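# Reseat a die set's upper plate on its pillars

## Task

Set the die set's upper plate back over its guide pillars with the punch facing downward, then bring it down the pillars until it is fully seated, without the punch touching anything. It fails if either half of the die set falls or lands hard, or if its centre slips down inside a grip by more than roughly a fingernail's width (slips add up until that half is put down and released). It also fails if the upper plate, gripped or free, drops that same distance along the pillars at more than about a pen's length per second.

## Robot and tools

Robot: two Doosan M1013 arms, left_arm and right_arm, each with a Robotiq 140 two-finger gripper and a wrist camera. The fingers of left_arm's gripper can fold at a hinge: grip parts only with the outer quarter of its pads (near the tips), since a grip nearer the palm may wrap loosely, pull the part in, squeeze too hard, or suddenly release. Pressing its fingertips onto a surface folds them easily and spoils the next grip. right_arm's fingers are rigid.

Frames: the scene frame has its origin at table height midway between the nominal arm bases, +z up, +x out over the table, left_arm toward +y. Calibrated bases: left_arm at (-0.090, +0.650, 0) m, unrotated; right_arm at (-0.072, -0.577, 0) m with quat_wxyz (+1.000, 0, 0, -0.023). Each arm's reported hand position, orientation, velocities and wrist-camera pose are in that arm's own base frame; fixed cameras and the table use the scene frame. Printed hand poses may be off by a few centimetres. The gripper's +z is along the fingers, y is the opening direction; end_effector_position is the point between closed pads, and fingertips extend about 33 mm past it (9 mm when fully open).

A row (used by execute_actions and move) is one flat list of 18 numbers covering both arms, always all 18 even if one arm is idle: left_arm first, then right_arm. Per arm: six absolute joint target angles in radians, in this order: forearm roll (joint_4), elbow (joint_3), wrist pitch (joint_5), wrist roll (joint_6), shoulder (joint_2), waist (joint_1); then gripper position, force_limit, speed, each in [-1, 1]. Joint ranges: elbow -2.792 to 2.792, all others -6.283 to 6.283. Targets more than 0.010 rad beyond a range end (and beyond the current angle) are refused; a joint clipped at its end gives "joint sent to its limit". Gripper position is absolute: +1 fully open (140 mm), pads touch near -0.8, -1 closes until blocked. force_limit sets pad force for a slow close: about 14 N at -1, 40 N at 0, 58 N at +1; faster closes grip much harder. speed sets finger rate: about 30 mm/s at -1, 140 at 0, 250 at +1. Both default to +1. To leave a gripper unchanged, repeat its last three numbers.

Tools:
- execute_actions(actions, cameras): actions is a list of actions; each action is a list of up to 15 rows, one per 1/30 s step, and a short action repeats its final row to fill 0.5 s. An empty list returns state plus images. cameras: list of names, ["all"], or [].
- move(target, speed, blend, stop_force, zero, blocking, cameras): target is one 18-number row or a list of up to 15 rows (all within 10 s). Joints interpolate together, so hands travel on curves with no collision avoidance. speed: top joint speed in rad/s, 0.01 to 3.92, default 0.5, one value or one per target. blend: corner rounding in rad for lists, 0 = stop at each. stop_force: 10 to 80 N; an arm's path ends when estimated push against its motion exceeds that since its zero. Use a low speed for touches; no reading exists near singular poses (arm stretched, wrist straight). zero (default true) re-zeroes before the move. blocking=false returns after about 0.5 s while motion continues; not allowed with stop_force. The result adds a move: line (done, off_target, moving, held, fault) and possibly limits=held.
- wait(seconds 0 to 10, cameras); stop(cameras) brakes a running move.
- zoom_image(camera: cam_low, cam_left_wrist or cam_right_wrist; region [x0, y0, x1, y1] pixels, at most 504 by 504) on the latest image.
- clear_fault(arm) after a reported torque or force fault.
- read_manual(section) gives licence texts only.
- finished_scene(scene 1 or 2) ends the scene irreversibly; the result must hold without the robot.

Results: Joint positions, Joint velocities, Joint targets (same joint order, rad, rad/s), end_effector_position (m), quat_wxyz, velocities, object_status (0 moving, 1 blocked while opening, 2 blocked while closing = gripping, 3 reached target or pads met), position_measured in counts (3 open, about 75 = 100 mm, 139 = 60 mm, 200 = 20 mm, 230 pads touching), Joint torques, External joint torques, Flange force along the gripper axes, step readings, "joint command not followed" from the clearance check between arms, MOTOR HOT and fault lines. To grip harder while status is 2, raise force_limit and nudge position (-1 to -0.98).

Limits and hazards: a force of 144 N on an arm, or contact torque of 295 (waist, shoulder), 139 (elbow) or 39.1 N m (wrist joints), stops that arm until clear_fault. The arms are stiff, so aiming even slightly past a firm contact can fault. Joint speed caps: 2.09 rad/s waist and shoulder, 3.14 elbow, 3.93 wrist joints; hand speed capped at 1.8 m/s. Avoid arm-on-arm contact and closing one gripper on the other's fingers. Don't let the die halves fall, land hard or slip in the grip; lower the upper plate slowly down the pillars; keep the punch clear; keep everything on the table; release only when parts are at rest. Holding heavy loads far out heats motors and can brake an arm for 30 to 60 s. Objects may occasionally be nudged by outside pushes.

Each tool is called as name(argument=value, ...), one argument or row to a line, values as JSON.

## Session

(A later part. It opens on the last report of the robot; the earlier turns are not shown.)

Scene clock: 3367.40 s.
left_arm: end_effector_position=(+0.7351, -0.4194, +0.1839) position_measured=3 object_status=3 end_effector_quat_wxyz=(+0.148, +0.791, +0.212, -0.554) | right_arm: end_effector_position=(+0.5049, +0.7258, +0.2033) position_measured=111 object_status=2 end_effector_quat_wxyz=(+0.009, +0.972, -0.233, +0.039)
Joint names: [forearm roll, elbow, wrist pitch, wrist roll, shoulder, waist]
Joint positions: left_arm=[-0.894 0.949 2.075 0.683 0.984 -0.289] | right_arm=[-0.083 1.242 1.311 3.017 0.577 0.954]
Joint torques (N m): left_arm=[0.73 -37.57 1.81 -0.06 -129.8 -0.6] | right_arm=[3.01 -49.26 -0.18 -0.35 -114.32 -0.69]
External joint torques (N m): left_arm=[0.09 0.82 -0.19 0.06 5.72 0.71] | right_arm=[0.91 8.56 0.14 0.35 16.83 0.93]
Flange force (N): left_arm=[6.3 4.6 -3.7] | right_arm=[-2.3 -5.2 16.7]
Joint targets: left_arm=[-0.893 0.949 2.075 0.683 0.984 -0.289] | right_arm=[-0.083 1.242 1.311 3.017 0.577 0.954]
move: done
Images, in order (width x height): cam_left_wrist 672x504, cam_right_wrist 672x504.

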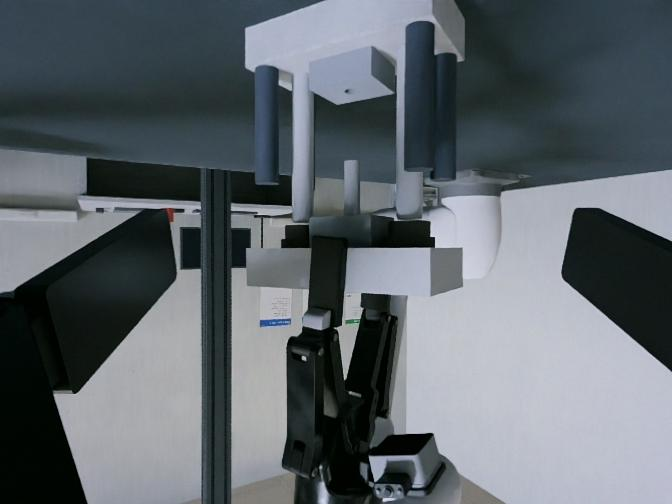

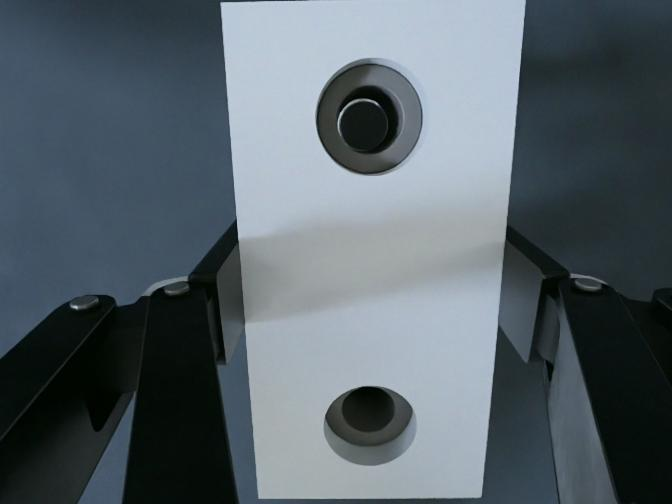

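move(
  target=[
    [-0.8935,0.9488,2.0751,0.6835,0.9843,-0.2892,1,1,-1,-0.0829,1.2433,1.3108,3.0146,0.57633,0.95429,-1,1,0.2],
    [-0.8935,0.9488,2.0751,0.6835,0.9843,-0.2892,1,1,-1,-0.0829,1.2531,1.2975,3.0143,0.57994,0.95429,-1,1,0.2],
  ],
  speed=0.01,
  stop_force=10,
  cameras=["cam_left_wrist","cam_right_wrist"],
)

zoom_image(
  camera="cam_right_wrist",
  region=[330, 80, 400, 150],
)

zoom_image(
  camera="cam_left_wrist",
  region=[240, 170, 470, 330],
)

Scene clock: 3395.40 s.
left_arm: end_effector_position=(+0.7351, -0.4194, +0.1839) position_measured=3 object_status=3 end_effector_quat_wxyz=(+0.148, +0.791, +0.212, -0.554) | right_arm: end_effector_position=(+0.5044, +0.7255, +0.1948) position_measured=111 object_status=2 end_effector_quat_wxyz=(+0.009, +0.972, -0.231, +0.039)
Joint names: [forearm roll, elbow, wrist pitch, wrist roll, shoulder, waist]
Joint positions: left_arm=[-0.894 0.949 2.075 0.683 0.984 -0.289] | right_arm=[-0.083 1.253 1.297 3.014 0.58 0.954]
Joint torques (N m): left_arm=[0.75 -37.56 1.83 -0.03 -129.89 -0.36] | right_arm=[2.92 -47.27 0.27 -0.59 -112.66 -0.82]
External joint torques (N m): left_arm=[0.03 1.02 -0.22 0.03 6.54 -0.01] | right_arm=[0.99 6.56 -0.3 0.59 14.52 1.01]
Flange force (N): left_arm=[6.9 5.7 -3.4] | right_arm=[-2.3 -6.2 14.2]
Joint targets: left_arm=[-0.893 0.949 2.075 0.683 0.984 -0.289] | right_arm=[-0.083 1.253 1.297 3.014 0.580 0.954]
move: done
Images, in order (width x height): cam_left_wrist 672x504, cam_right_wrist 672x504.

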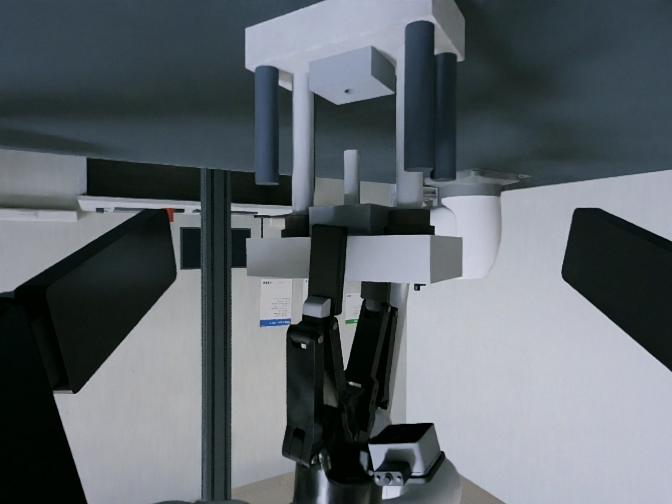

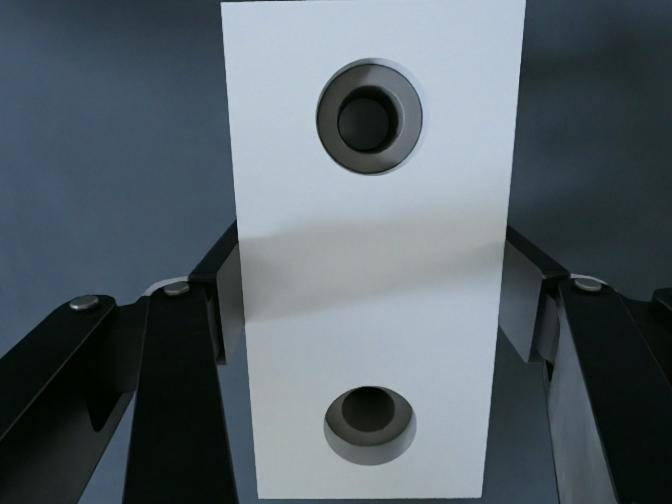

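Scaled by 7.200 from the camera's 672x504 image, which has a finer 960x720 frame.

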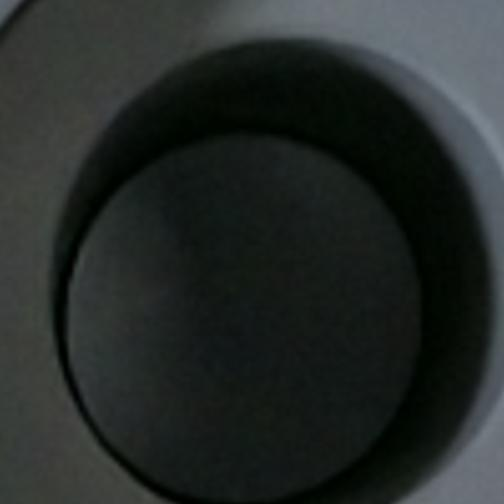

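Scaled by 2.191 from the camera's 672x504 image, which has a finer 960x720 frame.

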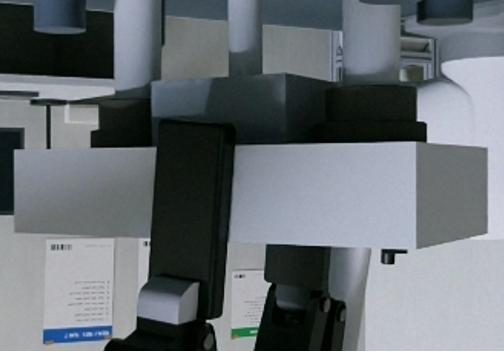

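move(
  target=[
    [-0.8935,0.9488,2.0751,0.6835,0.9843,-0.2892,1,1,-1,-0.0833,1.26945,1.2744,3.0166,0.58677,0.95429,-1,1,0.2],
    [-0.8935,0.9488,2.0751,0.6835,0.9843,-0.2892,1,1,-1,-0.0837,1.28536,1.2512,3.0188,0.59416,0.95429,-1,1,0.2],
    [-0.8935,0.9488,2.0751,0.6835,0.9843,-0.2892,1,1,-1,-0.0841,1.3005,1.2282,3.0209,0.60212,0.95429,-1,1,0.2],
    [-0.8935,0.9488,2.0751,0.6835,0.9843,-0.2892,1,1,-1,-0.0846,1.31209,1.2099,3.0225,0.60883,0.95429,-1,1,0.2],
  ],
  speed=0.02,
  blend=[0.002,0.002,0.002,0],
  stop_force=12,
  cameras=["cam_left_wrist","cam_right_wrist"],
)

zoom_image(
  camera="cam_left_wrist",
  region=[220, 100, 480, 300],
)

Scene clock: 3438.53 s.
left_arm: end_effector_position=(+0.7351, -0.4194, +0.1839) position_measured=3 object_status=3 end_effector_quat_wxyz=(+0.148, +0.791, +0.212, -0.554) | right_arm: end_effector_position=(+0.5044, +0.7256, +0.1926) position_measured=111 object_status=2 end_effector_quat_wxyz=(+0.009, +0.972, -0.231, +0.039)
Joint names: [forearm roll, elbow, wrist pitch, wrist roll, shoulder, waist]
Joint positions: left_arm=[-0.894 0.949 2.075 0.683 0.984 -0.289] | right_arm=[-0.083 1.256 1.294 3.014 0.581 0.954]
Joint torques (N m): left_arm=[0.74 -37.65 1.79 -0.08 -129.74 -0.67] | right_arm=[2.84 -42.93 -0.82 -0.67 -101.79 -2.41]
External joint torques (N m): left_arm=[0.05 1.18 -0.19 0.08 6.63 0.2] | right_arm=[1.07 2.1 0.78 0.67 3.27 2.29]
Flange force (N): left_arm=[7.1 5.2 -3.3] | right_arm=[-3.5 -1.0 2.4]
Joint targets: left_arm=[-0.893 0.949 2.075 0.683 0.984 -0.289] | right_arm=[-0.083 1.256 1.294 3.014 0.581 0.954]
move: contact (right_arm); path passed 0 of 4 targets; right_arm: the wrist pitch is farthest, 0.084 rad from its target
Images, in order (width x height): cam_left_wrist 672x504, cam_right_wrist 672x504.

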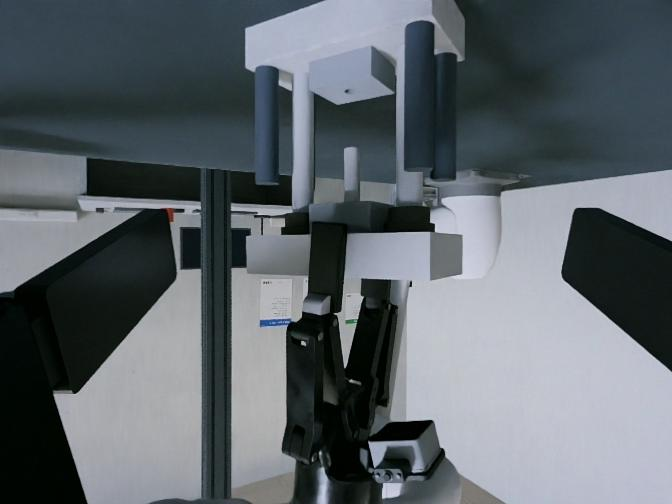

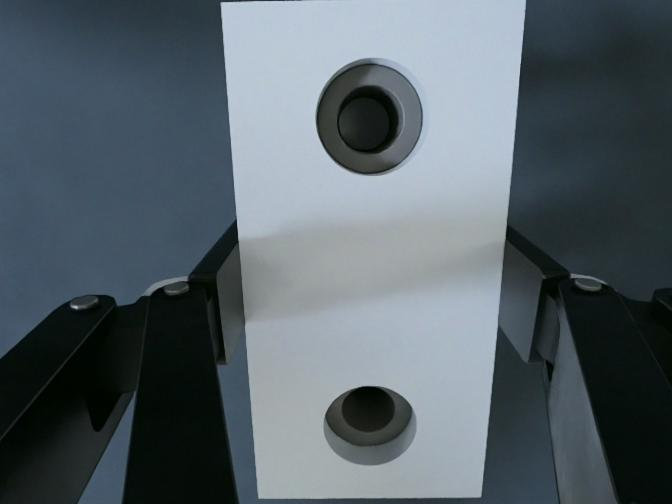

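Scaled by 1.938 from the camera's 672x504 image, which has a finer 960x720 frame.

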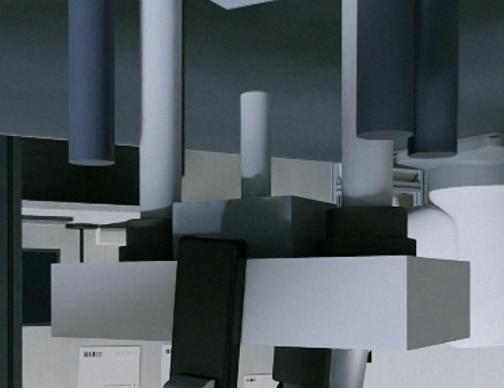

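move(
  target=[
    [-0.8935,0.9488,2.0751,0.6835,0.9843,-0.2892,1,1,-1,-0.0833,1.25607,1.2943,3.0169,0.58082,0.95422,-1,1,0.2],
    [-0.8935,0.9488,2.0751,0.6835,0.9843,-0.2892,1,1,-1,-0.0833,1.26995,1.2742,3.0186,0.58647,0.95422,-1,1,0.2],
  ],
  speed=0.01,
  stop_force=14,
  cameras=["cam_left_wrist","cam_right_wrist"],
)

zoom_image(
  camera="cam_left_wrist",
  region=[220, 100, 480, 300],
)

zoom_image(
  camera="cam_right_wrist",
  region=[330, 80, 400, 150],
)

Scene clock: 3449.33 s.
left_arm: end_effector_position=(+0.7351, -0.4194, +0.1839) position_measured=3 object_status=3 end_effector_quat_wxyz=(+0.148, +0.791, +0.212, -0.554) | right_arm: end_effector_position=(+0.5043, +0.7252, +0.1911) position_measured=111 object_status=2 end_effector_quat_wxyz=(+0.010, +0.972, -0.232, +0.039)
Joint names: [forearm roll, elbow, wrist pitch, wrist roll, shoulder, waist]
Joint positions: left_arm=[-0.894 0.949 2.075 0.683 0.984 -0.289] | right_arm=[-0.083 1.258 1.292 3.017 0.581 0.954]
Joint torques (N m): left_arm=[0.73 -37.44 1.8 -0.06 -129.69 -0.51] | right_arm=[2.28 -31.55 0.94 0.32 -86.73 -7.22]
External joint torques (N m): left_arm=[0.09 0.95 -0.2 0.06 6.43 0.8] | right_arm=[1.63 -9.07 -0.97 -0.32 -11.28 7.37]
Flange force (N): left_arm=[7.1 5.1 -4.1] | right_arm=[-6.2 -5.9 -14.4]
Joint targets: left_arm=[-0.893 0.949 2.075 0.683 0.984 -0.289] | right_arm=[-0.083 1.258 1.292 3.017 0.581 0.954]
move: contact (right_arm); path passed 1 of 2 targets; right_arm: the wrist pitch is farthest, 0.018 rad from its target
Images, in order (width x height): cam_left_wrist 672x504, cam_right_wrist 672x504.

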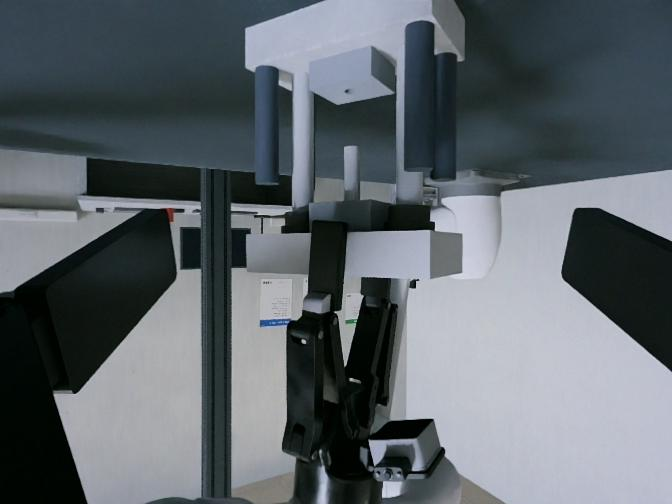

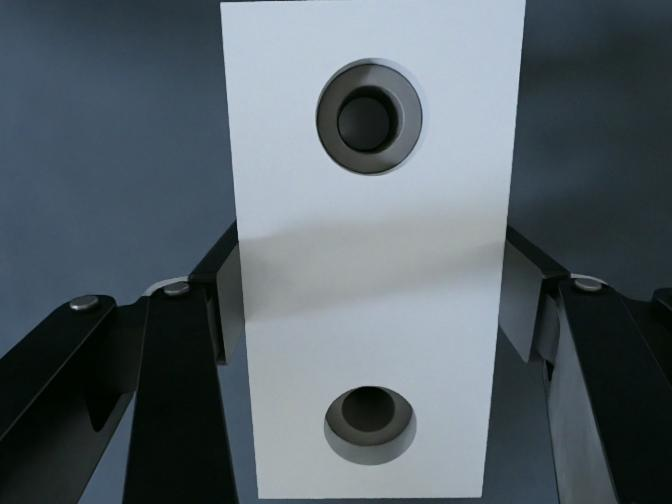

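Scaled by 1.938 from the camera's 672x504 image, which has a finer 960x720 frame.

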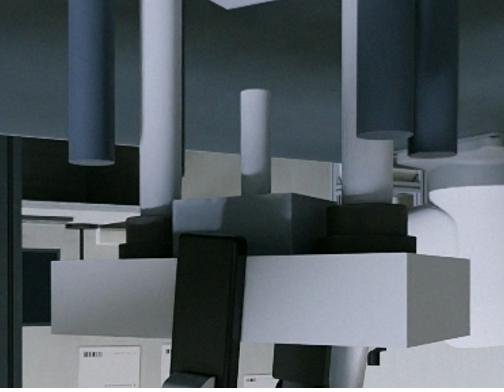

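Scaled by 7.200 from the camera's 672x504 image, which has a finer 960x720 frame.

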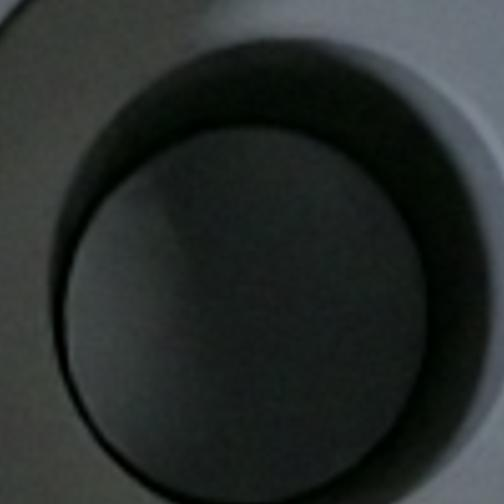

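move(
  target=[
    [-0.8935,0.9488,2.0751,0.6835,0.9843,-0.2892,1,1,-1,-0.0833,1.2571,1.2929,3.0164,0.5814,0.95442,-1,1,0.2],
  ],
  speed=0.01,
)

move(
  target=[-0.8935,0.9488,2.0751,0.6835,0.9843,-0.2892,1,1,-1,-0.0834,1.2697,1.2743,3.0176,0.58657,0.95442,-1,1,0.2],
  speed=0.01,
  stop_force=14,
)

Scene clock: 3466.40 s.
left_arm: end_effector_position=(+0.7351, -0.4194, +0.1839) position_measured=3 object_status=3 end_effector_quat_wxyz=(+0.148, +0.791, +0.212, -0.554) | right_arm: end_effector_position=(+0.5042, +0.7253, +0.1913) position_measured=111 object_status=2 end_effector_quat_wxyz=(+0.010, +0.972, -0.232, +0.039)
Joint names: [forearm roll, elbow, wrist pitch, wrist roll, shoulder, waist]
Joint positions: left_arm=[-0.894 0.949 2.075 0.683 0.984 -0.289] | right_arm=[-0.083 1.257 1.293 3.016 0.581 0.954]
Joint torques (N m): left_arm=[0.72 -37.6 1.82 -0.08 -129.93 -0.64] | right_arm=[2.74 -33.87 2.73 -0.07 -94.15 -4.67]
External joint torques (N m): left_arm=[0.1 1.1 -0.22 0.08 6.65 1.05] | right_arm=[1.19 -6.86 -2.76 0.07 -4.32 5.09]
Flange force (N): left_arm=[7.4 4.8 -4.0] | right_arm=[-4.2 -9.2 -5.7]
Joint targets: left_arm=[-0.893 0.949 2.075 0.683 0.984 -0.289] | right_arm=[-0.083 1.257 1.293 3.016 0.581 0.954]
move: done

Scene clock: 3467.13 s.
left_arm: end_effector_position=(+0.7351, -0.4194, +0.1839) position_measured=3 object_status=3 end_effector_quat_wxyz=(+0.148, +0.791, +0.212, -0.554) | right_arm: end_effector_position=(+0.5042, +0.7254, +0.1904) position_measured=111 object_status=2 end_effector_quat_wxyz=(+0.010, +0.972, -0.232, +0.039)
Joint names: [forearm roll, elbow, wrist pitch, wrist roll, shoulder, waist]
Joint positions: left_arm=[-0.894 0.949 2.075 0.683 0.984 -0.289] | right_arm=[-0.083 1.258 1.291 3.016 0.582 0.954]
Joint torques (N m): left_arm=[0.72 -37.56 1.79 -0.01 -129.66 -0.63] | right_arm=[3.34 -29.26 0.4 -0.11 -81.28 -5.28]
External joint torques (N m): left_arm=[0.05 0.95 -0.19 0.01 6.13 -0.23] | right_arm=[0.54 -11.11 -0.44 0.11 -15.95 5.2]
Flange force (N): left_arm=[6.5 5.5 -3.2] | right_arm=[-4.0 -4.0 -19.3]
Joint targets: left_arm=[-0.893 0.949 2.075 0.683 0.984 -0.289] | right_arm=[-0.083 1.258 1.291 3.016 0.582 0.954]
move: contact (right_arm); right_arm: the wrist pitch is farthest, 0.017 rad from its target

move(
  target=[-0.8935,0.9488,2.0751,0.6835,0.9843,-0.2892,1,1,-1,-0.0833,1.2555,1.2952,3.0162,0.5807,0.95442,-1,1,0.2],
  speed=0.01,
  cameras=["cam_left_wrist"],
)

zoom_image(
  camera="cam_left_wrist",
  region=[270, 190, 350, 260],
)

move(
  target=[-1.2581,1.9536,1.3822,0.8217,0.4497,-0.0706,1,1,-1,-0.0833,1.2555,1.2952,3.0162,0.5807,0.95442,-1,1,0.2],
  speed=0.5,
  cameras=["cam_left_wrist"],
)

zoom_image(
  camera="cam_left_wrist",
  region=[250, 180, 350, 255],
)

zoom_image(
  camera="cam_left_wrist",
  region=[350, 180, 450, 255],
)

Scene clock: 3484.17 s.
left_arm: end_effector_position=(+0.7351, -0.4194, +0.1839) position_measured=3 object_status=3 end_effector_quat_wxyz=(+0.148, +0.791, +0.212, -0.554) | right_arm: end_effector_position=(+0.5041, +0.7252, +0.1927) position_measured=111 object_status=2 end_effector_quat_wxyz=(+0.010, +0.972, -0.232, +0.039)
Joint names: [forearm roll, elbow, wrist pitch, wrist roll, shoulder, waist]
Joint positions: left_arm=[-0.894 0.949 2.075 0.683 0.984 -0.289] | right_arm=[-0.083 1.256 1.295 3.016 0.581 0.954]
Joint torques (N m): left_arm=[0.69 -37.54 1.81 -0.05 -129.84 -0.48] | right_arm=[2.45 -64.16 0.13 -0.37 -140.3 -1.42]
External joint torques (N m): left_arm=[0.12 0.99 -0.2 0.05 6.45 0.48] | right_arm=[1.47 23.38 -0.17 0.37 41.98 1.39]
Flange force (N): left_arm=[7.0 5.2 -3.8] | right_arm=[-4.9 -6.4 45.1]
Joint targets: left_arm=[-0.893 0.949 2.075 0.683 0.984 -0.289] | right_arm=[-0.083 1.255 1.295 3.016 0.581 0.954]
move: done
Images, in order (width x height): cam_left_wrist 672x504.

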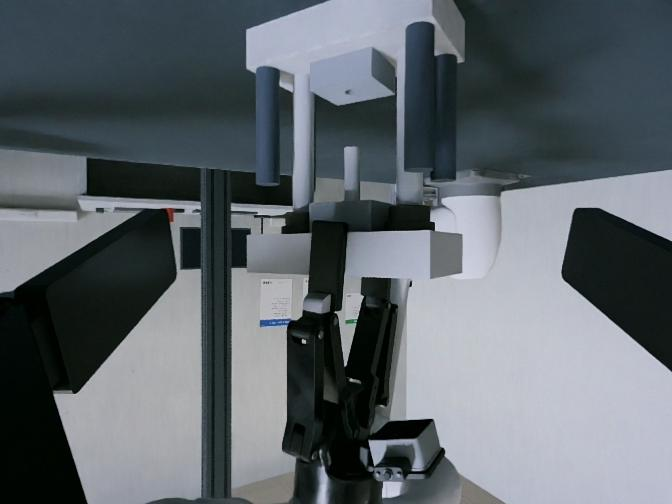

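Scaled by 6.300 from the camera's 672x504 image, which has a finer 960x720 frame.

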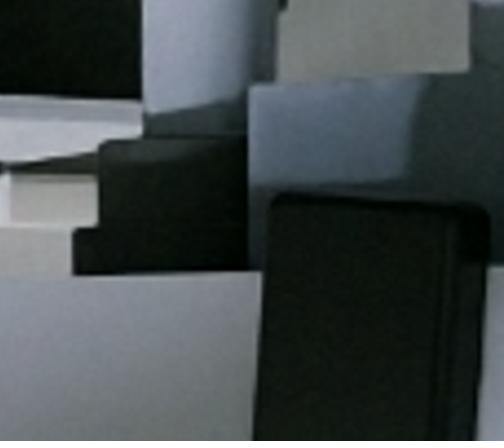

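Scene clock: 3486.57 s.
left_arm: end_effector_position=(+0.5924, -0.3189, +0.1837) position_measured=3 object_status=3 end_effector_quat_wxyz=(+0.369, +0.628, +0.526, -0.439) | right_arm: end_effector_position=(+0.5042, +0.7253, +0.1928) position_measured=111 object_status=2 end_effector_quat_wxyz=(+0.010, +0.972, -0.232, +0.039)
Joint names: [forearm roll, elbow, wrist pitch, wrist roll, shoulder, waist]
Joint positions: left_arm=[-1.258 1.954 1.382 0.822 0.45 -0.071] | right_arm=[-0.083 1.256 1.295 3.016 0.581 0.954]
Joint torques (N m): left_arm=[-0.91 -25.24 2.08 -0.08 -75.16 -0.27] | right_arm=[2.48 -64.76 0.03 -0.32 -141.27 -1.08]
External joint torques (N m): left_arm=[0.09 0.14 -0.22 0.08 4.92 0.07] | right_arm=[1.42 24.26 -0.07 0.32 43.81 1.41]
Flange force (N): left_arm=[6.5 5.3 1.5] | right_arm=[-5.0 -7.2 46.7]
Joint targets: left_arm=[-1.258 1.954 1.382 0.822 0.450 -0.071] | right_arm=[-0.083 1.255 1.295 3.016 0.581 0.954]
move: done
Images, in order (width x height): cam_left_wrist 672x504.

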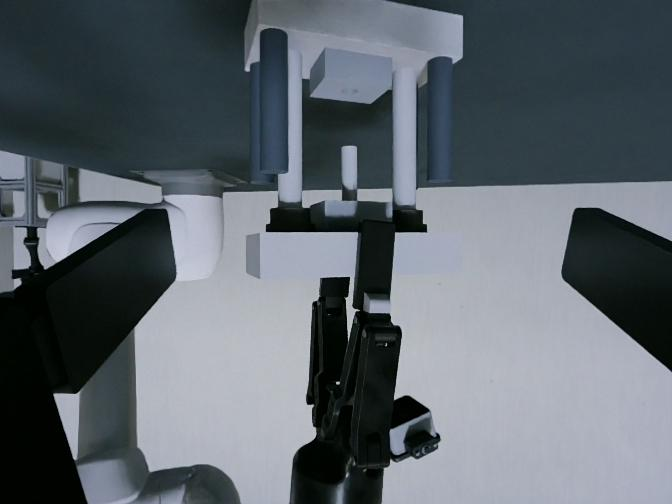

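Scaled by 5.040 from the camera's 672x504 image, which has a finer 960x720 frame.

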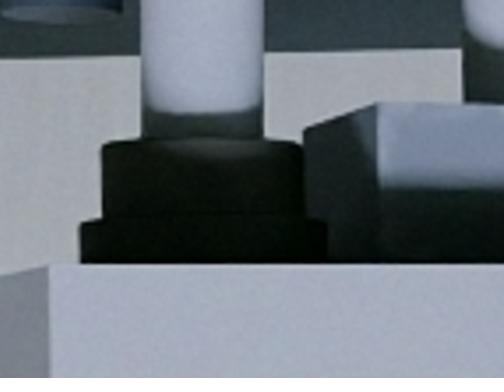

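Scaled by 5.040 from the camera's 672x504 image, which has a finer 960x720 frame.

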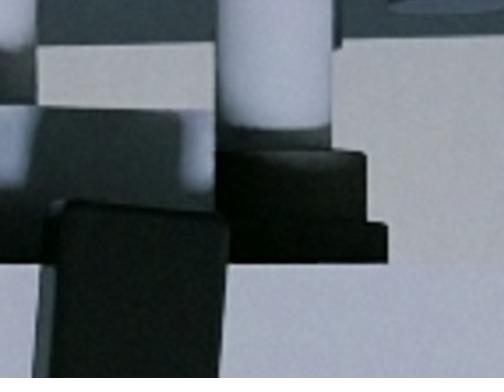

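move(
  target=[-1.2581,1.9536,1.3822,0.8217,0.4497,-0.0706,1,1,-1,-0.0834,1.2709,1.2726,3.0176,0.58705,0.95442,-1,1,0.2],
  speed=0.01,
  stop_force=70,
  cameras=["cam_left_wrist"],
)

zoom_image(
  camera="cam_left_wrist",
  region=[220, 150, 480, 320],
)

Scene clock: 3509.87 s.
left_arm: end_effector_position=(+0.5924, -0.3189, +0.1837) position_measured=3 object_status=3 end_effector_quat_wxyz=(+0.369, +0.628, +0.526, -0.439) | right_arm: end_effector_position=(+0.5042, +0.7254, +0.1895) position_measured=111 object_status=2 end_effector_quat_wxyz=(+0.010, +0.972, -0.232, +0.039)
Joint names: [forearm roll, elbow, wrist pitch, wrist roll, shoulder, waist]
Joint positions: left_arm=[-1.258 1.954 1.382 0.822 0.45 -0.071] | right_arm=[-0.083 1.259 1.29 3.016 0.582 0.954]
Joint torques (N m): left_arm=[-0.87 -25.58 2.08 -0.05 -75.29 -0.45] | right_arm=[2.78 -37.17 -6.17 -0.46 -79.59 -6.42]
External joint torques (N m): left_arm=[0.05 0.43 -0.21 0.05 4.54 0.41] | right_arm=[1.12 -3.25 6.13 0.46 -18 6.83]
Flange force (N): left_arm=[6.2 4.3 1.0] | right_arm=[-8.5 13.1 -22.1]
Joint targets: left_arm=[-1.258 1.954 1.382 0.822 0.450 -0.071] | right_arm=[-0.083 1.259 1.290 3.016 0.582 0.954]
move: contact (right_arm); right_arm: the wrist pitch is farthest, 0.017 rad from its target
Images, in order (width x height): cam_left_wrist 672x504.

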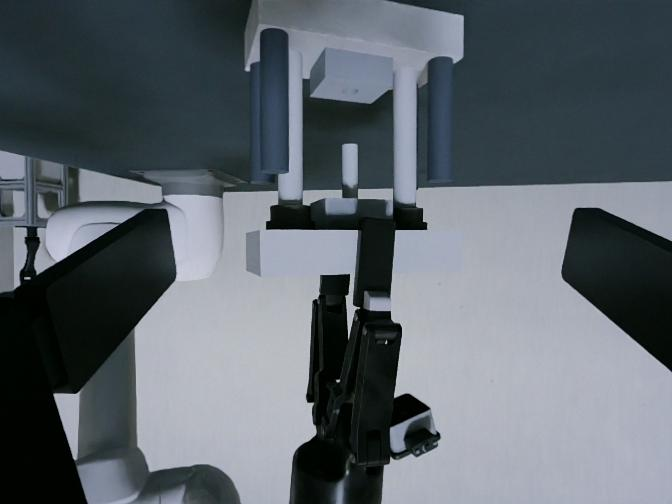

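Scaled by 1.938 from the camera's 672x504 image, which has a finer 960x720 frame.

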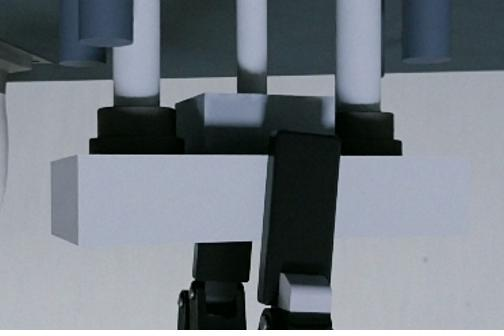

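move(
  target=[-1.2581,1.9536,1.3822,0.8217,0.4497,-0.0706,1,1,-1,-0.0834,1.27085,1.2737,3.0178,0.58597,0.9546,-1,1,0.2],
  speed=0.012,
  stop_force=40,
)

Scene clock: 3571.03 s.
left_arm: end_effector_position=(+0.5924, -0.3189, +0.1837) position_measured=3 object_status=3 end_effector_quat_wxyz=(+0.369, +0.628, +0.526, -0.439) | right_arm: end_effector_position=(+0.5039, +0.7253, +0.1799) position_measured=111 object_status=2 end_effector_quat_wxyz=(+0.009, +0.972, -0.232, +0.039)
Joint names: [forearm roll, elbow, wrist pitch, wrist roll, shoulder, waist]
Joint positions: left_arm=[-1.258 1.954 1.382 0.822 0.45 -0.071] | right_arm=[-0.083 1.271 1.274 3.018 0.586 0.955]
Joint torques (N m): left_arm=[-0.88 -25.51 2.08 -0.05 -75.28 -0.44] | right_arm=[3.65 -39.45 -3.67 -0.37 -89.57 -4.55]
External joint torques (N m): left_arm=[0.07 0.42 -0.22 0.05 4.76 0.35] | right_arm=[0.22 -0.82 3.64 0.37 -8.22 4.69]
Flange force (N): left_arm=[6.5 4.6 1.1] | right_arm=[-6.0 6.5 -10.9]
Joint targets: left_arm=[-1.258 1.954 1.382 0.822 0.450 -0.071] | right_arm=[-0.083 1.271 1.274 3.018 0.586 0.955]
move: done

move(
  target=[
    [-1.2581,1.9536,1.3822,0.8217,0.4497,-0.0706,1,1,-1,-0.0838,1.2878,1.25,3.0196,0.59276,0.9548,-1,1,0.2],
    [-1.2581,1.9536,1.3822,0.8217,0.4497,-0.0706,1,1,-1,-0.0842,1.30295,1.227,3.0214,0.60072,0.9548,-1,1,0.2],
  ],
  speed=0.012,
  blend=0.003,
  stop_force=40,
)

Scene clock: 3584.13 s.
left_arm: end_effector_position=(+0.5924, -0.3189, +0.1837) position_measured=3 object_status=3 end_effector_quat_wxyz=(+0.369, +0.628, +0.526, -0.439) | right_arm: end_effector_position=(+0.5034, +0.7252, +0.1498) position_measured=111 object_status=2 end_effector_quat_wxyz=(+0.009, +0.972, -0.232, +0.039)
Joint names: [forearm roll, elbow, wrist pitch, wrist roll, shoulder, waist]
Joint positions: left_arm=[-1.258 1.954 1.382 0.822 0.45 -0.071] | right_arm=[-0.084 1.303 1.227 3.021 0.601 0.955]
Joint torques (N m): left_arm=[-0.9 -25.65 2.06 -0.08 -75.22 -0.52] | right_arm=[5.97 -42.73 0.65 -0.76 -105.87 4.02]
External joint torques (N m): left_arm=[0.1 0.51 -0.19 0.09 4.41 0.71] | right_arm=[-2.16 2.97 -0.69 0.76 7.33 -4.22]
Flange force (N): left_arm=[6.3 3.9 0.5] | right_arm=[3.6 -2.3 8.5]
Joint targets: left_arm=[-1.258 1.954 1.382 0.822 0.450 -0.071] | right_arm=[-0.084 1.303 1.227 3.021 0.601 0.955]
move: done

move(
  target=[-1.2581,1.9536,1.3822,0.8217,0.4497,-0.0706,1,1,-1,-0.0846,1.31454,1.2087,3.023,0.60743,0.9547,-1,1,0.2],
  speed=0.01,
  stop_force=25,
  cameras=["cam_left_wrist","cam_low"],
)

Scene clock: 3592.50 s.
left_arm: end_effector_position=(+0.5924, -0.3189, +0.1837) position_measured=3 object_status=3 end_effector_quat_wxyz=(+0.369, +0.628, +0.526, -0.439) | right_arm: end_effector_position=(+0.5034, +0.7253, +0.1483) position_measured=111 object_status=2 end_effector_quat_wxyz=(+0.009, +0.972, -0.232, +0.039)
Joint names: [forearm roll, elbow, wrist pitch, wrist roll, shoulder, waist]
Joint positions: left_arm=[-1.258 1.954 1.382 0.822 0.45 -0.071] | right_arm=[-0.084 1.305 1.224 3.022 0.602 0.955]
Joint torques (N m): left_arm=[-0.92 -25.58 2.08 -0.06 -75.32 -0.43] | right_arm=[6.36 -31.08 -4.05 -0.61 -75.09 3.56]
External joint torques (N m): left_arm=[0.1 0.47 -0.21 0.06 4.74 0.32] | right_arm=[-2.52 -8.85 4.01 0.61 -24.33 -3.44]
Flange force (N): left_arm=[6.5 4.4 1.2] | right_arm=[3.8 11.4 -27.7]
Joint targets: left_arm=[-1.258 1.954 1.382 0.822 0.450 -0.071] | right_arm=[-0.084 1.305 1.224 3.022 0.602 0.955]
move: contact (right_arm); right_arm: the wrist pitch is farthest, 0.016 rad from its target
Images, in order (width x height): cam_low 672x504, cam_left_wrist 672x504.

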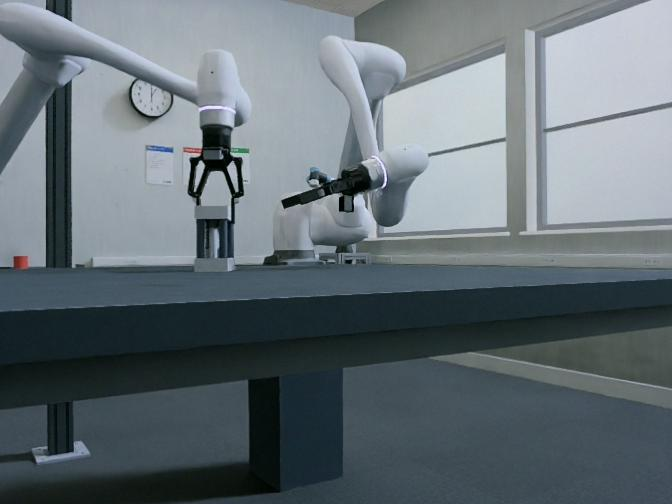

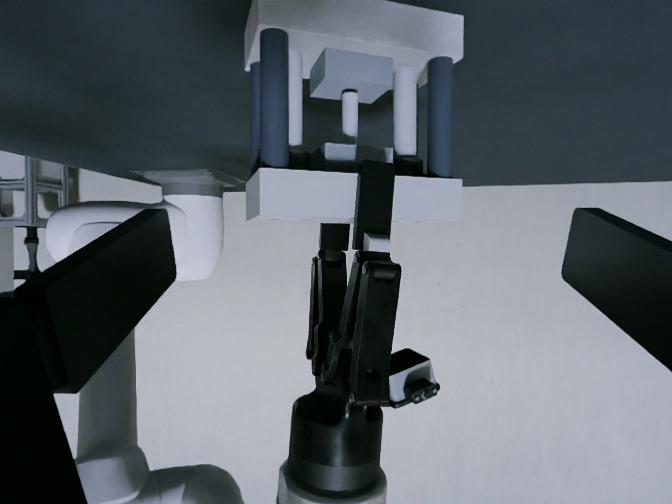

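zoom_image(
  camera="cam_left_wrist",
  region=[235, 80, 475, 230],
)

Scaled by 2.100 from the camera's 672x504 image, which has a finer 960x720 frame.

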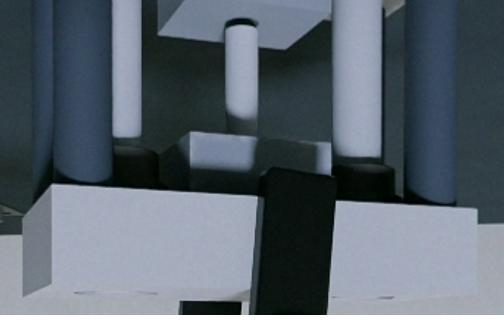

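move(
  target=[-1.2581,1.9536,1.3822,0.8217,0.4497,-0.0706,1,1,-1,-0.0846,1.31594,1.20803,3.023,0.60663,0.9547,-1,1,0.2],
  speed=0.01,
  stop_force=20,
  cameras=["cam_left_wrist"],
)

zoom_image(
  camera="cam_left_wrist",
  region=[235, 80, 475, 230],
)

Scene clock: 3610.83 s.
left_arm: end_effector_position=(+0.5924, -0.3189, +0.1837) position_measured=3 object_status=3 end_effector_quat_wxyz=(+0.369, +0.628, +0.526, -0.439) | right_arm: end_effector_position=(+0.5034, +0.7253, +0.1477) position_measured=111 object_status=2 end_effector_quat_wxyz=(+0.009, +0.972, -0.232, +0.039)
Joint names: [forearm roll, elbow, wrist pitch, wrist roll, shoulder, waist]
Joint positions: left_arm=[-1.258 1.954 1.382 0.822 0.45 -0.071] | right_arm=[-0.084 1.305 1.223 3.022 0.602 0.955]
Joint torques (N m): left_arm=[-0.89 -25.6 2.05 -0.05 -75.37 -0.68] | right_arm=[6.87 -21.5 -7.74 -0.7 -49.86 2.82]
External joint torques (N m): left_arm=[0.09 0.56 -0.2 0.05 5.17 0.69] | right_arm=[-3.04 -18.39 7.71 0.7 -49.44 -2.88]
Flange force (N): left_arm=[7.2 4.7 0.8] | right_arm=[3.9 21.9 -56.6]
Joint targets: left_arm=[-1.258 1.954 1.382 0.822 0.450 -0.071] | right_arm=[-0.084 1.305 1.223 3.022 0.602 0.955]
move: contact (right_arm); right_arm: the wrist pitch is farthest, 0.015 rad from its target
Images, in order (width x height): cam_left_wrist 672x504.

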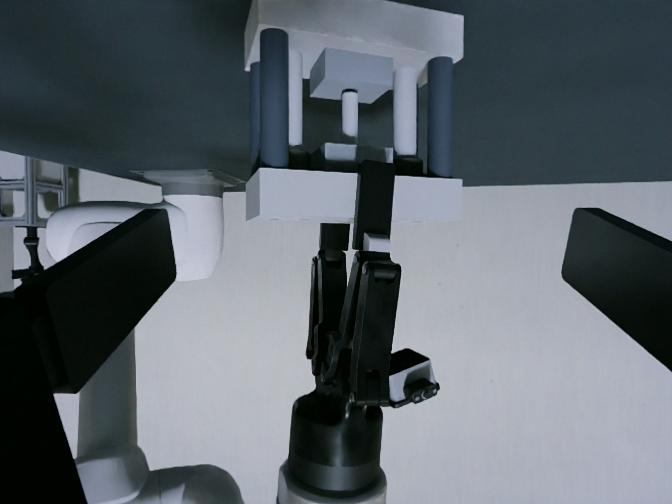

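Scaled by 2.100 from the camera's 672x504 image, which has a finer 960x720 frame.

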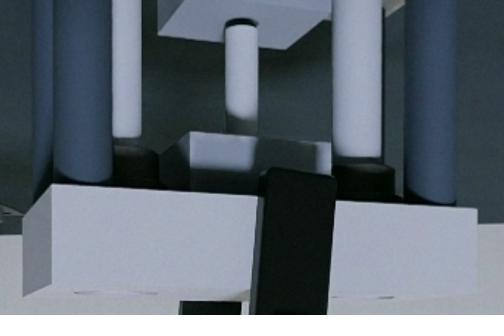

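move(
  target=[-1.1748,1.6041,1.5017,0.7057,0.6507,-0.2856,1,1,-1,-0.0846,1.3040,1.2246,3.022,0.6015,0.9547,-1,1,0.2],
  cameras=["cam_left_wrist","cam_right_wrist"],
)

zoom_image(
  camera="cam_left_wrist",
  region=[150, 80, 500, 290],
)

Scene clock: 3624.70 s.
left_arm: end_effector_position=(+0.6390, -0.4707, +0.1788) position_measured=3 object_status=3 end_effector_quat_wxyz=(+0.295, +0.702, +0.422, -0.492) | right_arm: end_effector_position=(+0.5037, +0.7253, +0.1485) position_measured=111 object_status=2 end_effector_quat_wxyz=(+0.009, +0.972, -0.232, +0.039)
Joint names: [forearm roll, elbow, wrist pitch, wrist roll, shoulder, waist]
Joint positions: left_arm=[-1.175 1.604 1.502 0.706 0.651 -0.286] | right_arm=[-0.085 1.304 1.225 3.022 0.602 0.955]
Joint torques (N m): left_arm=[-0.74 -30.23 1.85 -0.07 -98.27 -0.34] | right_arm=[4.91 -37.28 -4.54 -0.58 -84.84 -0.55]
External joint torques (N m): left_arm=[0.09 0.66 -0.2 0.07 5.76 0.01] | right_arm=[-1.1 -2.42 4.5 0.58 -13.65 0.38]
Flange force (N): left_arm=[6.4 5.4 1.0] | right_arm=[-1.3 10.3 -16.8]
Joint targets: left_arm=[-1.175 1.604 1.502 0.706 0.651 -0.286] | right_arm=[-0.085 1.304 1.225 3.022 0.601 0.955]
move: done
Images, in order (width x height): cam_left_wrist 672x504, cam_right_wrist 672x504.

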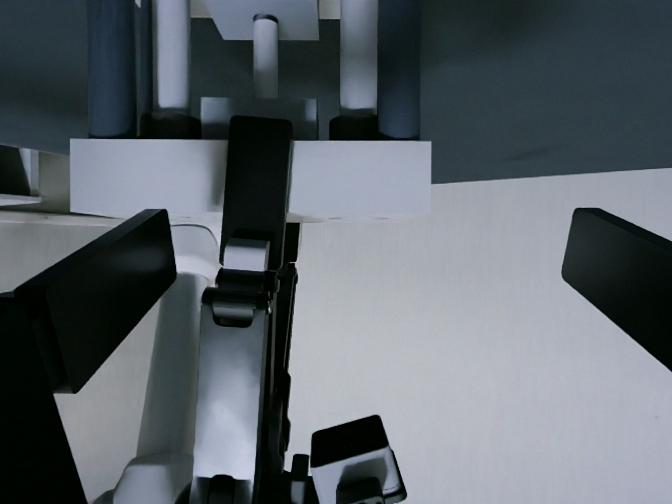

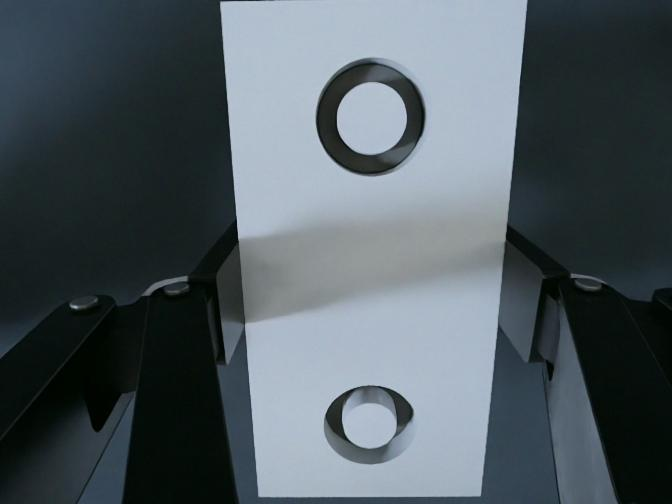

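Scaled by 1.440 from the camera's 672x504 image, which has a finer 960x720 frame.

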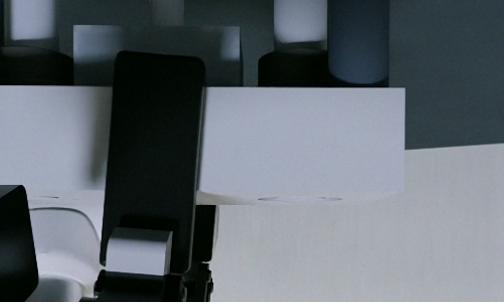

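zoom_image(
  camera="cam_left_wrist",
  region=[70, 90, 250, 230],
)

zoom_image(
  camera="cam_left_wrist",
  region=[320, 90, 450, 190],
)

Scaled by 2.800 from the camera's 672x504 image, which has a finer 960x720 frame.

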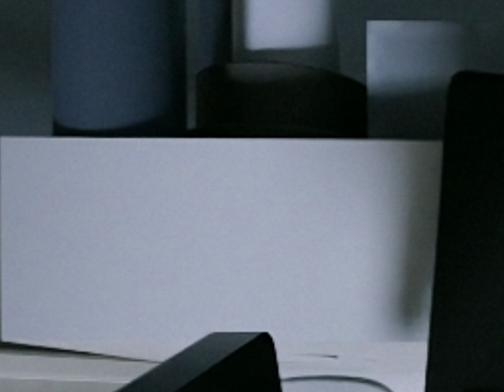

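Scaled by 3.877 from the camera's 672x504 image, which has a finer 960x720 frame.

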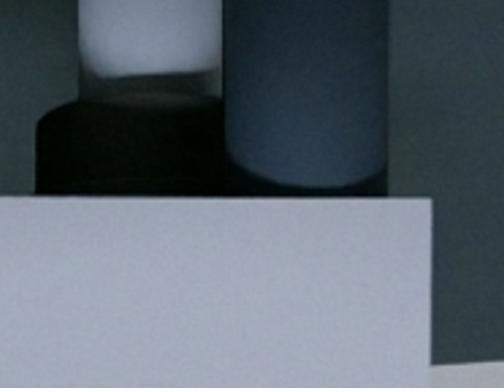

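execute_actions(
  actions=[],
  cameras=["cam_low"],
)

zoom_image(
  camera="cam_low",
  region=[180, 190, 250, 280],
)

Scene clock: 3655.10 s.
left_arm: end_effector_position=(+0.6390, -0.4707, +0.1789) position_measured=3 object_status=3 end_effector_quat_wxyz=(+0.295, +0.702, +0.422, -0.492) | right_arm: end_effector_position=(+0.5037, +0.7253, +0.1486) position_measured=111 object_status=2 end_effector_quat_wxyz=(+0.009, +0.972, -0.232, +0.039)
Joint names: [forearm roll, elbow, wrist pitch, wrist roll, shoulder, waist]
Joint positions: left_arm=[-1.175 1.604 1.502 0.706 0.651 -0.286] | right_arm=[-0.085 1.304 1.225 3.022 0.602 0.955]
Joint velocities: within noise
Joint torques (N m): left_arm=[-0.73 -30.35 1.87 -0.07 -98.32 -0.65] | right_arm=[4.83 -38.37 -4.52 -0.5 -86.67 -1.06]
External joint torques (N m): left_arm=[0.06 0.56 -0.21 0.07 5.09 0.27] | right_arm=[-1.02 -1.36 4.49 0.5 -11.97 0.83]
Flange force (N): left_arm=[5.8 4.7 0.6] | right_arm=[-1.9 10.4 -14.8]
Joint targets: left_arm=[-1.175 1.604 1.502 0.706 0.651 -0.286] | right_arm=[-0.085 1.304 1.225 3.022 0.601 0.955]
Tool commands: left_gripper/position=+1.0 left_gripper/force_limit=+1.0 left_gripper/speed=-1.0 right_gripper/position=-1.0 right_gripper/force_limit=+1.0 right_gripper/speed=+0.2
Images, in order (width x height): cam_low 672x504.

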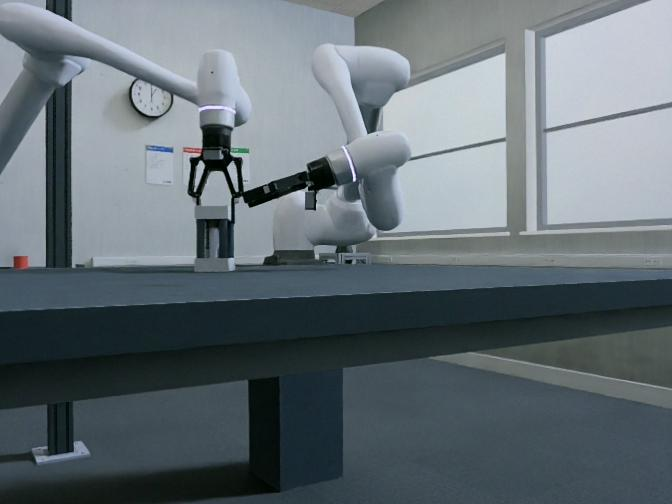

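Scaled by 5.600 from the camera's 672x504 image, which has a finer 960x720 frame.

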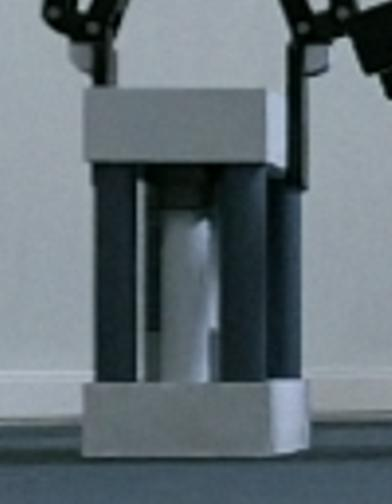

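move(
  target=[-1.1748,1.6041,1.5017,0.7057,0.6507,-0.2856,1,1,-1,-0.0846,1.3046,1.2247,3.022,0.6004,0.9547,-1,1,0.2],
  speed=0.02,
)

Scene clock: 3670.83 s.
left_arm: end_effector_position=(+0.6390, -0.4707, +0.1789) position_measured=3 object_status=3 end_effector_quat_wxyz=(+0.295, +0.702, +0.422, -0.492) | right_arm: end_effector_position=(+0.5035, +0.7251, +0.1492) position_measured=111 object_status=2 end_effector_quat_wxyz=(+0.009, +0.972, -0.232, +0.039)
Joint names: [forearm roll, elbow, wrist pitch, wrist roll, shoulder, waist]
Joint positions: left_arm=[-1.175 1.604 1.502 0.706 0.651 -0.286] | right_arm=[-0.085 1.305 1.225 3.022 0.6 0.955]
Joint torques (N m): left_arm=[-0.73 -30.29 1.84 -0.06 -98.42 -0.58] | right_arm=[4.7 -48.47 1.61 -0.56 -119.08 1.23]
External joint torques (N m): left_arm=[0.08 0.59 -0.19 0.06 5.48 0.46] | right_arm=[-0.88 8.67 -1.65 0.56 20.12 -1.25]
Flange force (N): left_arm=[6.2 5.1 0.4] | right_arm=[-0.1 -7.0 22.2]
Joint targets: left_arm=[-1.175 1.604 1.502 0.706 0.651 -0.286] | right_arm=[-0.085 1.305 1.225 3.022 0.600 0.955]
move: done

move(
  target=[-1.1748,1.6041,1.5017,0.7057,0.6507,-0.2856,1,1,-1,-0.0846,1.3047,1.2244,3.022,0.6011,0.9547,-1,1,0.2],
  speed=0.02,
)

Scene clock: 3678.40 s.
left_arm: end_effector_position=(+0.6390, -0.4707, +0.1789) position_measured=3 object_status=3 end_effector_quat_wxyz=(+0.295, +0.702, +0.422, -0.492) | right_arm: end_effector_position=(+0.5035, +0.7251, +0.1487) position_measured=111 object_status=2 end_effector_quat_wxyz=(+0.009, +0.972, -0.232, +0.039)
Joint names: [forearm roll, elbow, wrist pitch, wrist roll, shoulder, waist]
Joint positions: left_arm=[-1.175 1.604 1.502 0.706 0.651 -0.286] | right_arm=[-0.085 1.305 1.224 3.022 0.601 0.955]
Joint torques (N m): left_arm=[-0.71 -30.37 1.85 -0.07 -98.28 -0.44] | right_arm=[4.77 -40.26 -1.02 -0.43 -97.68 1.02]
External joint torques (N m): left_arm=[0.08 0.64 -0.2 0.07 5.21 0.45] | right_arm=[-0.96 0.51 0.98 0.43 -0.98 -1.25]
Flange force (N): left_arm=[6.0 4.6 0.4] | right_arm=[0.7 2.0 -1.4]
Joint targets: left_arm=[-1.175 1.604 1.502 0.706 0.651 -0.286] | right_arm=[-0.085 1.305 1.224 3.022 0.601 0.955]
move: done


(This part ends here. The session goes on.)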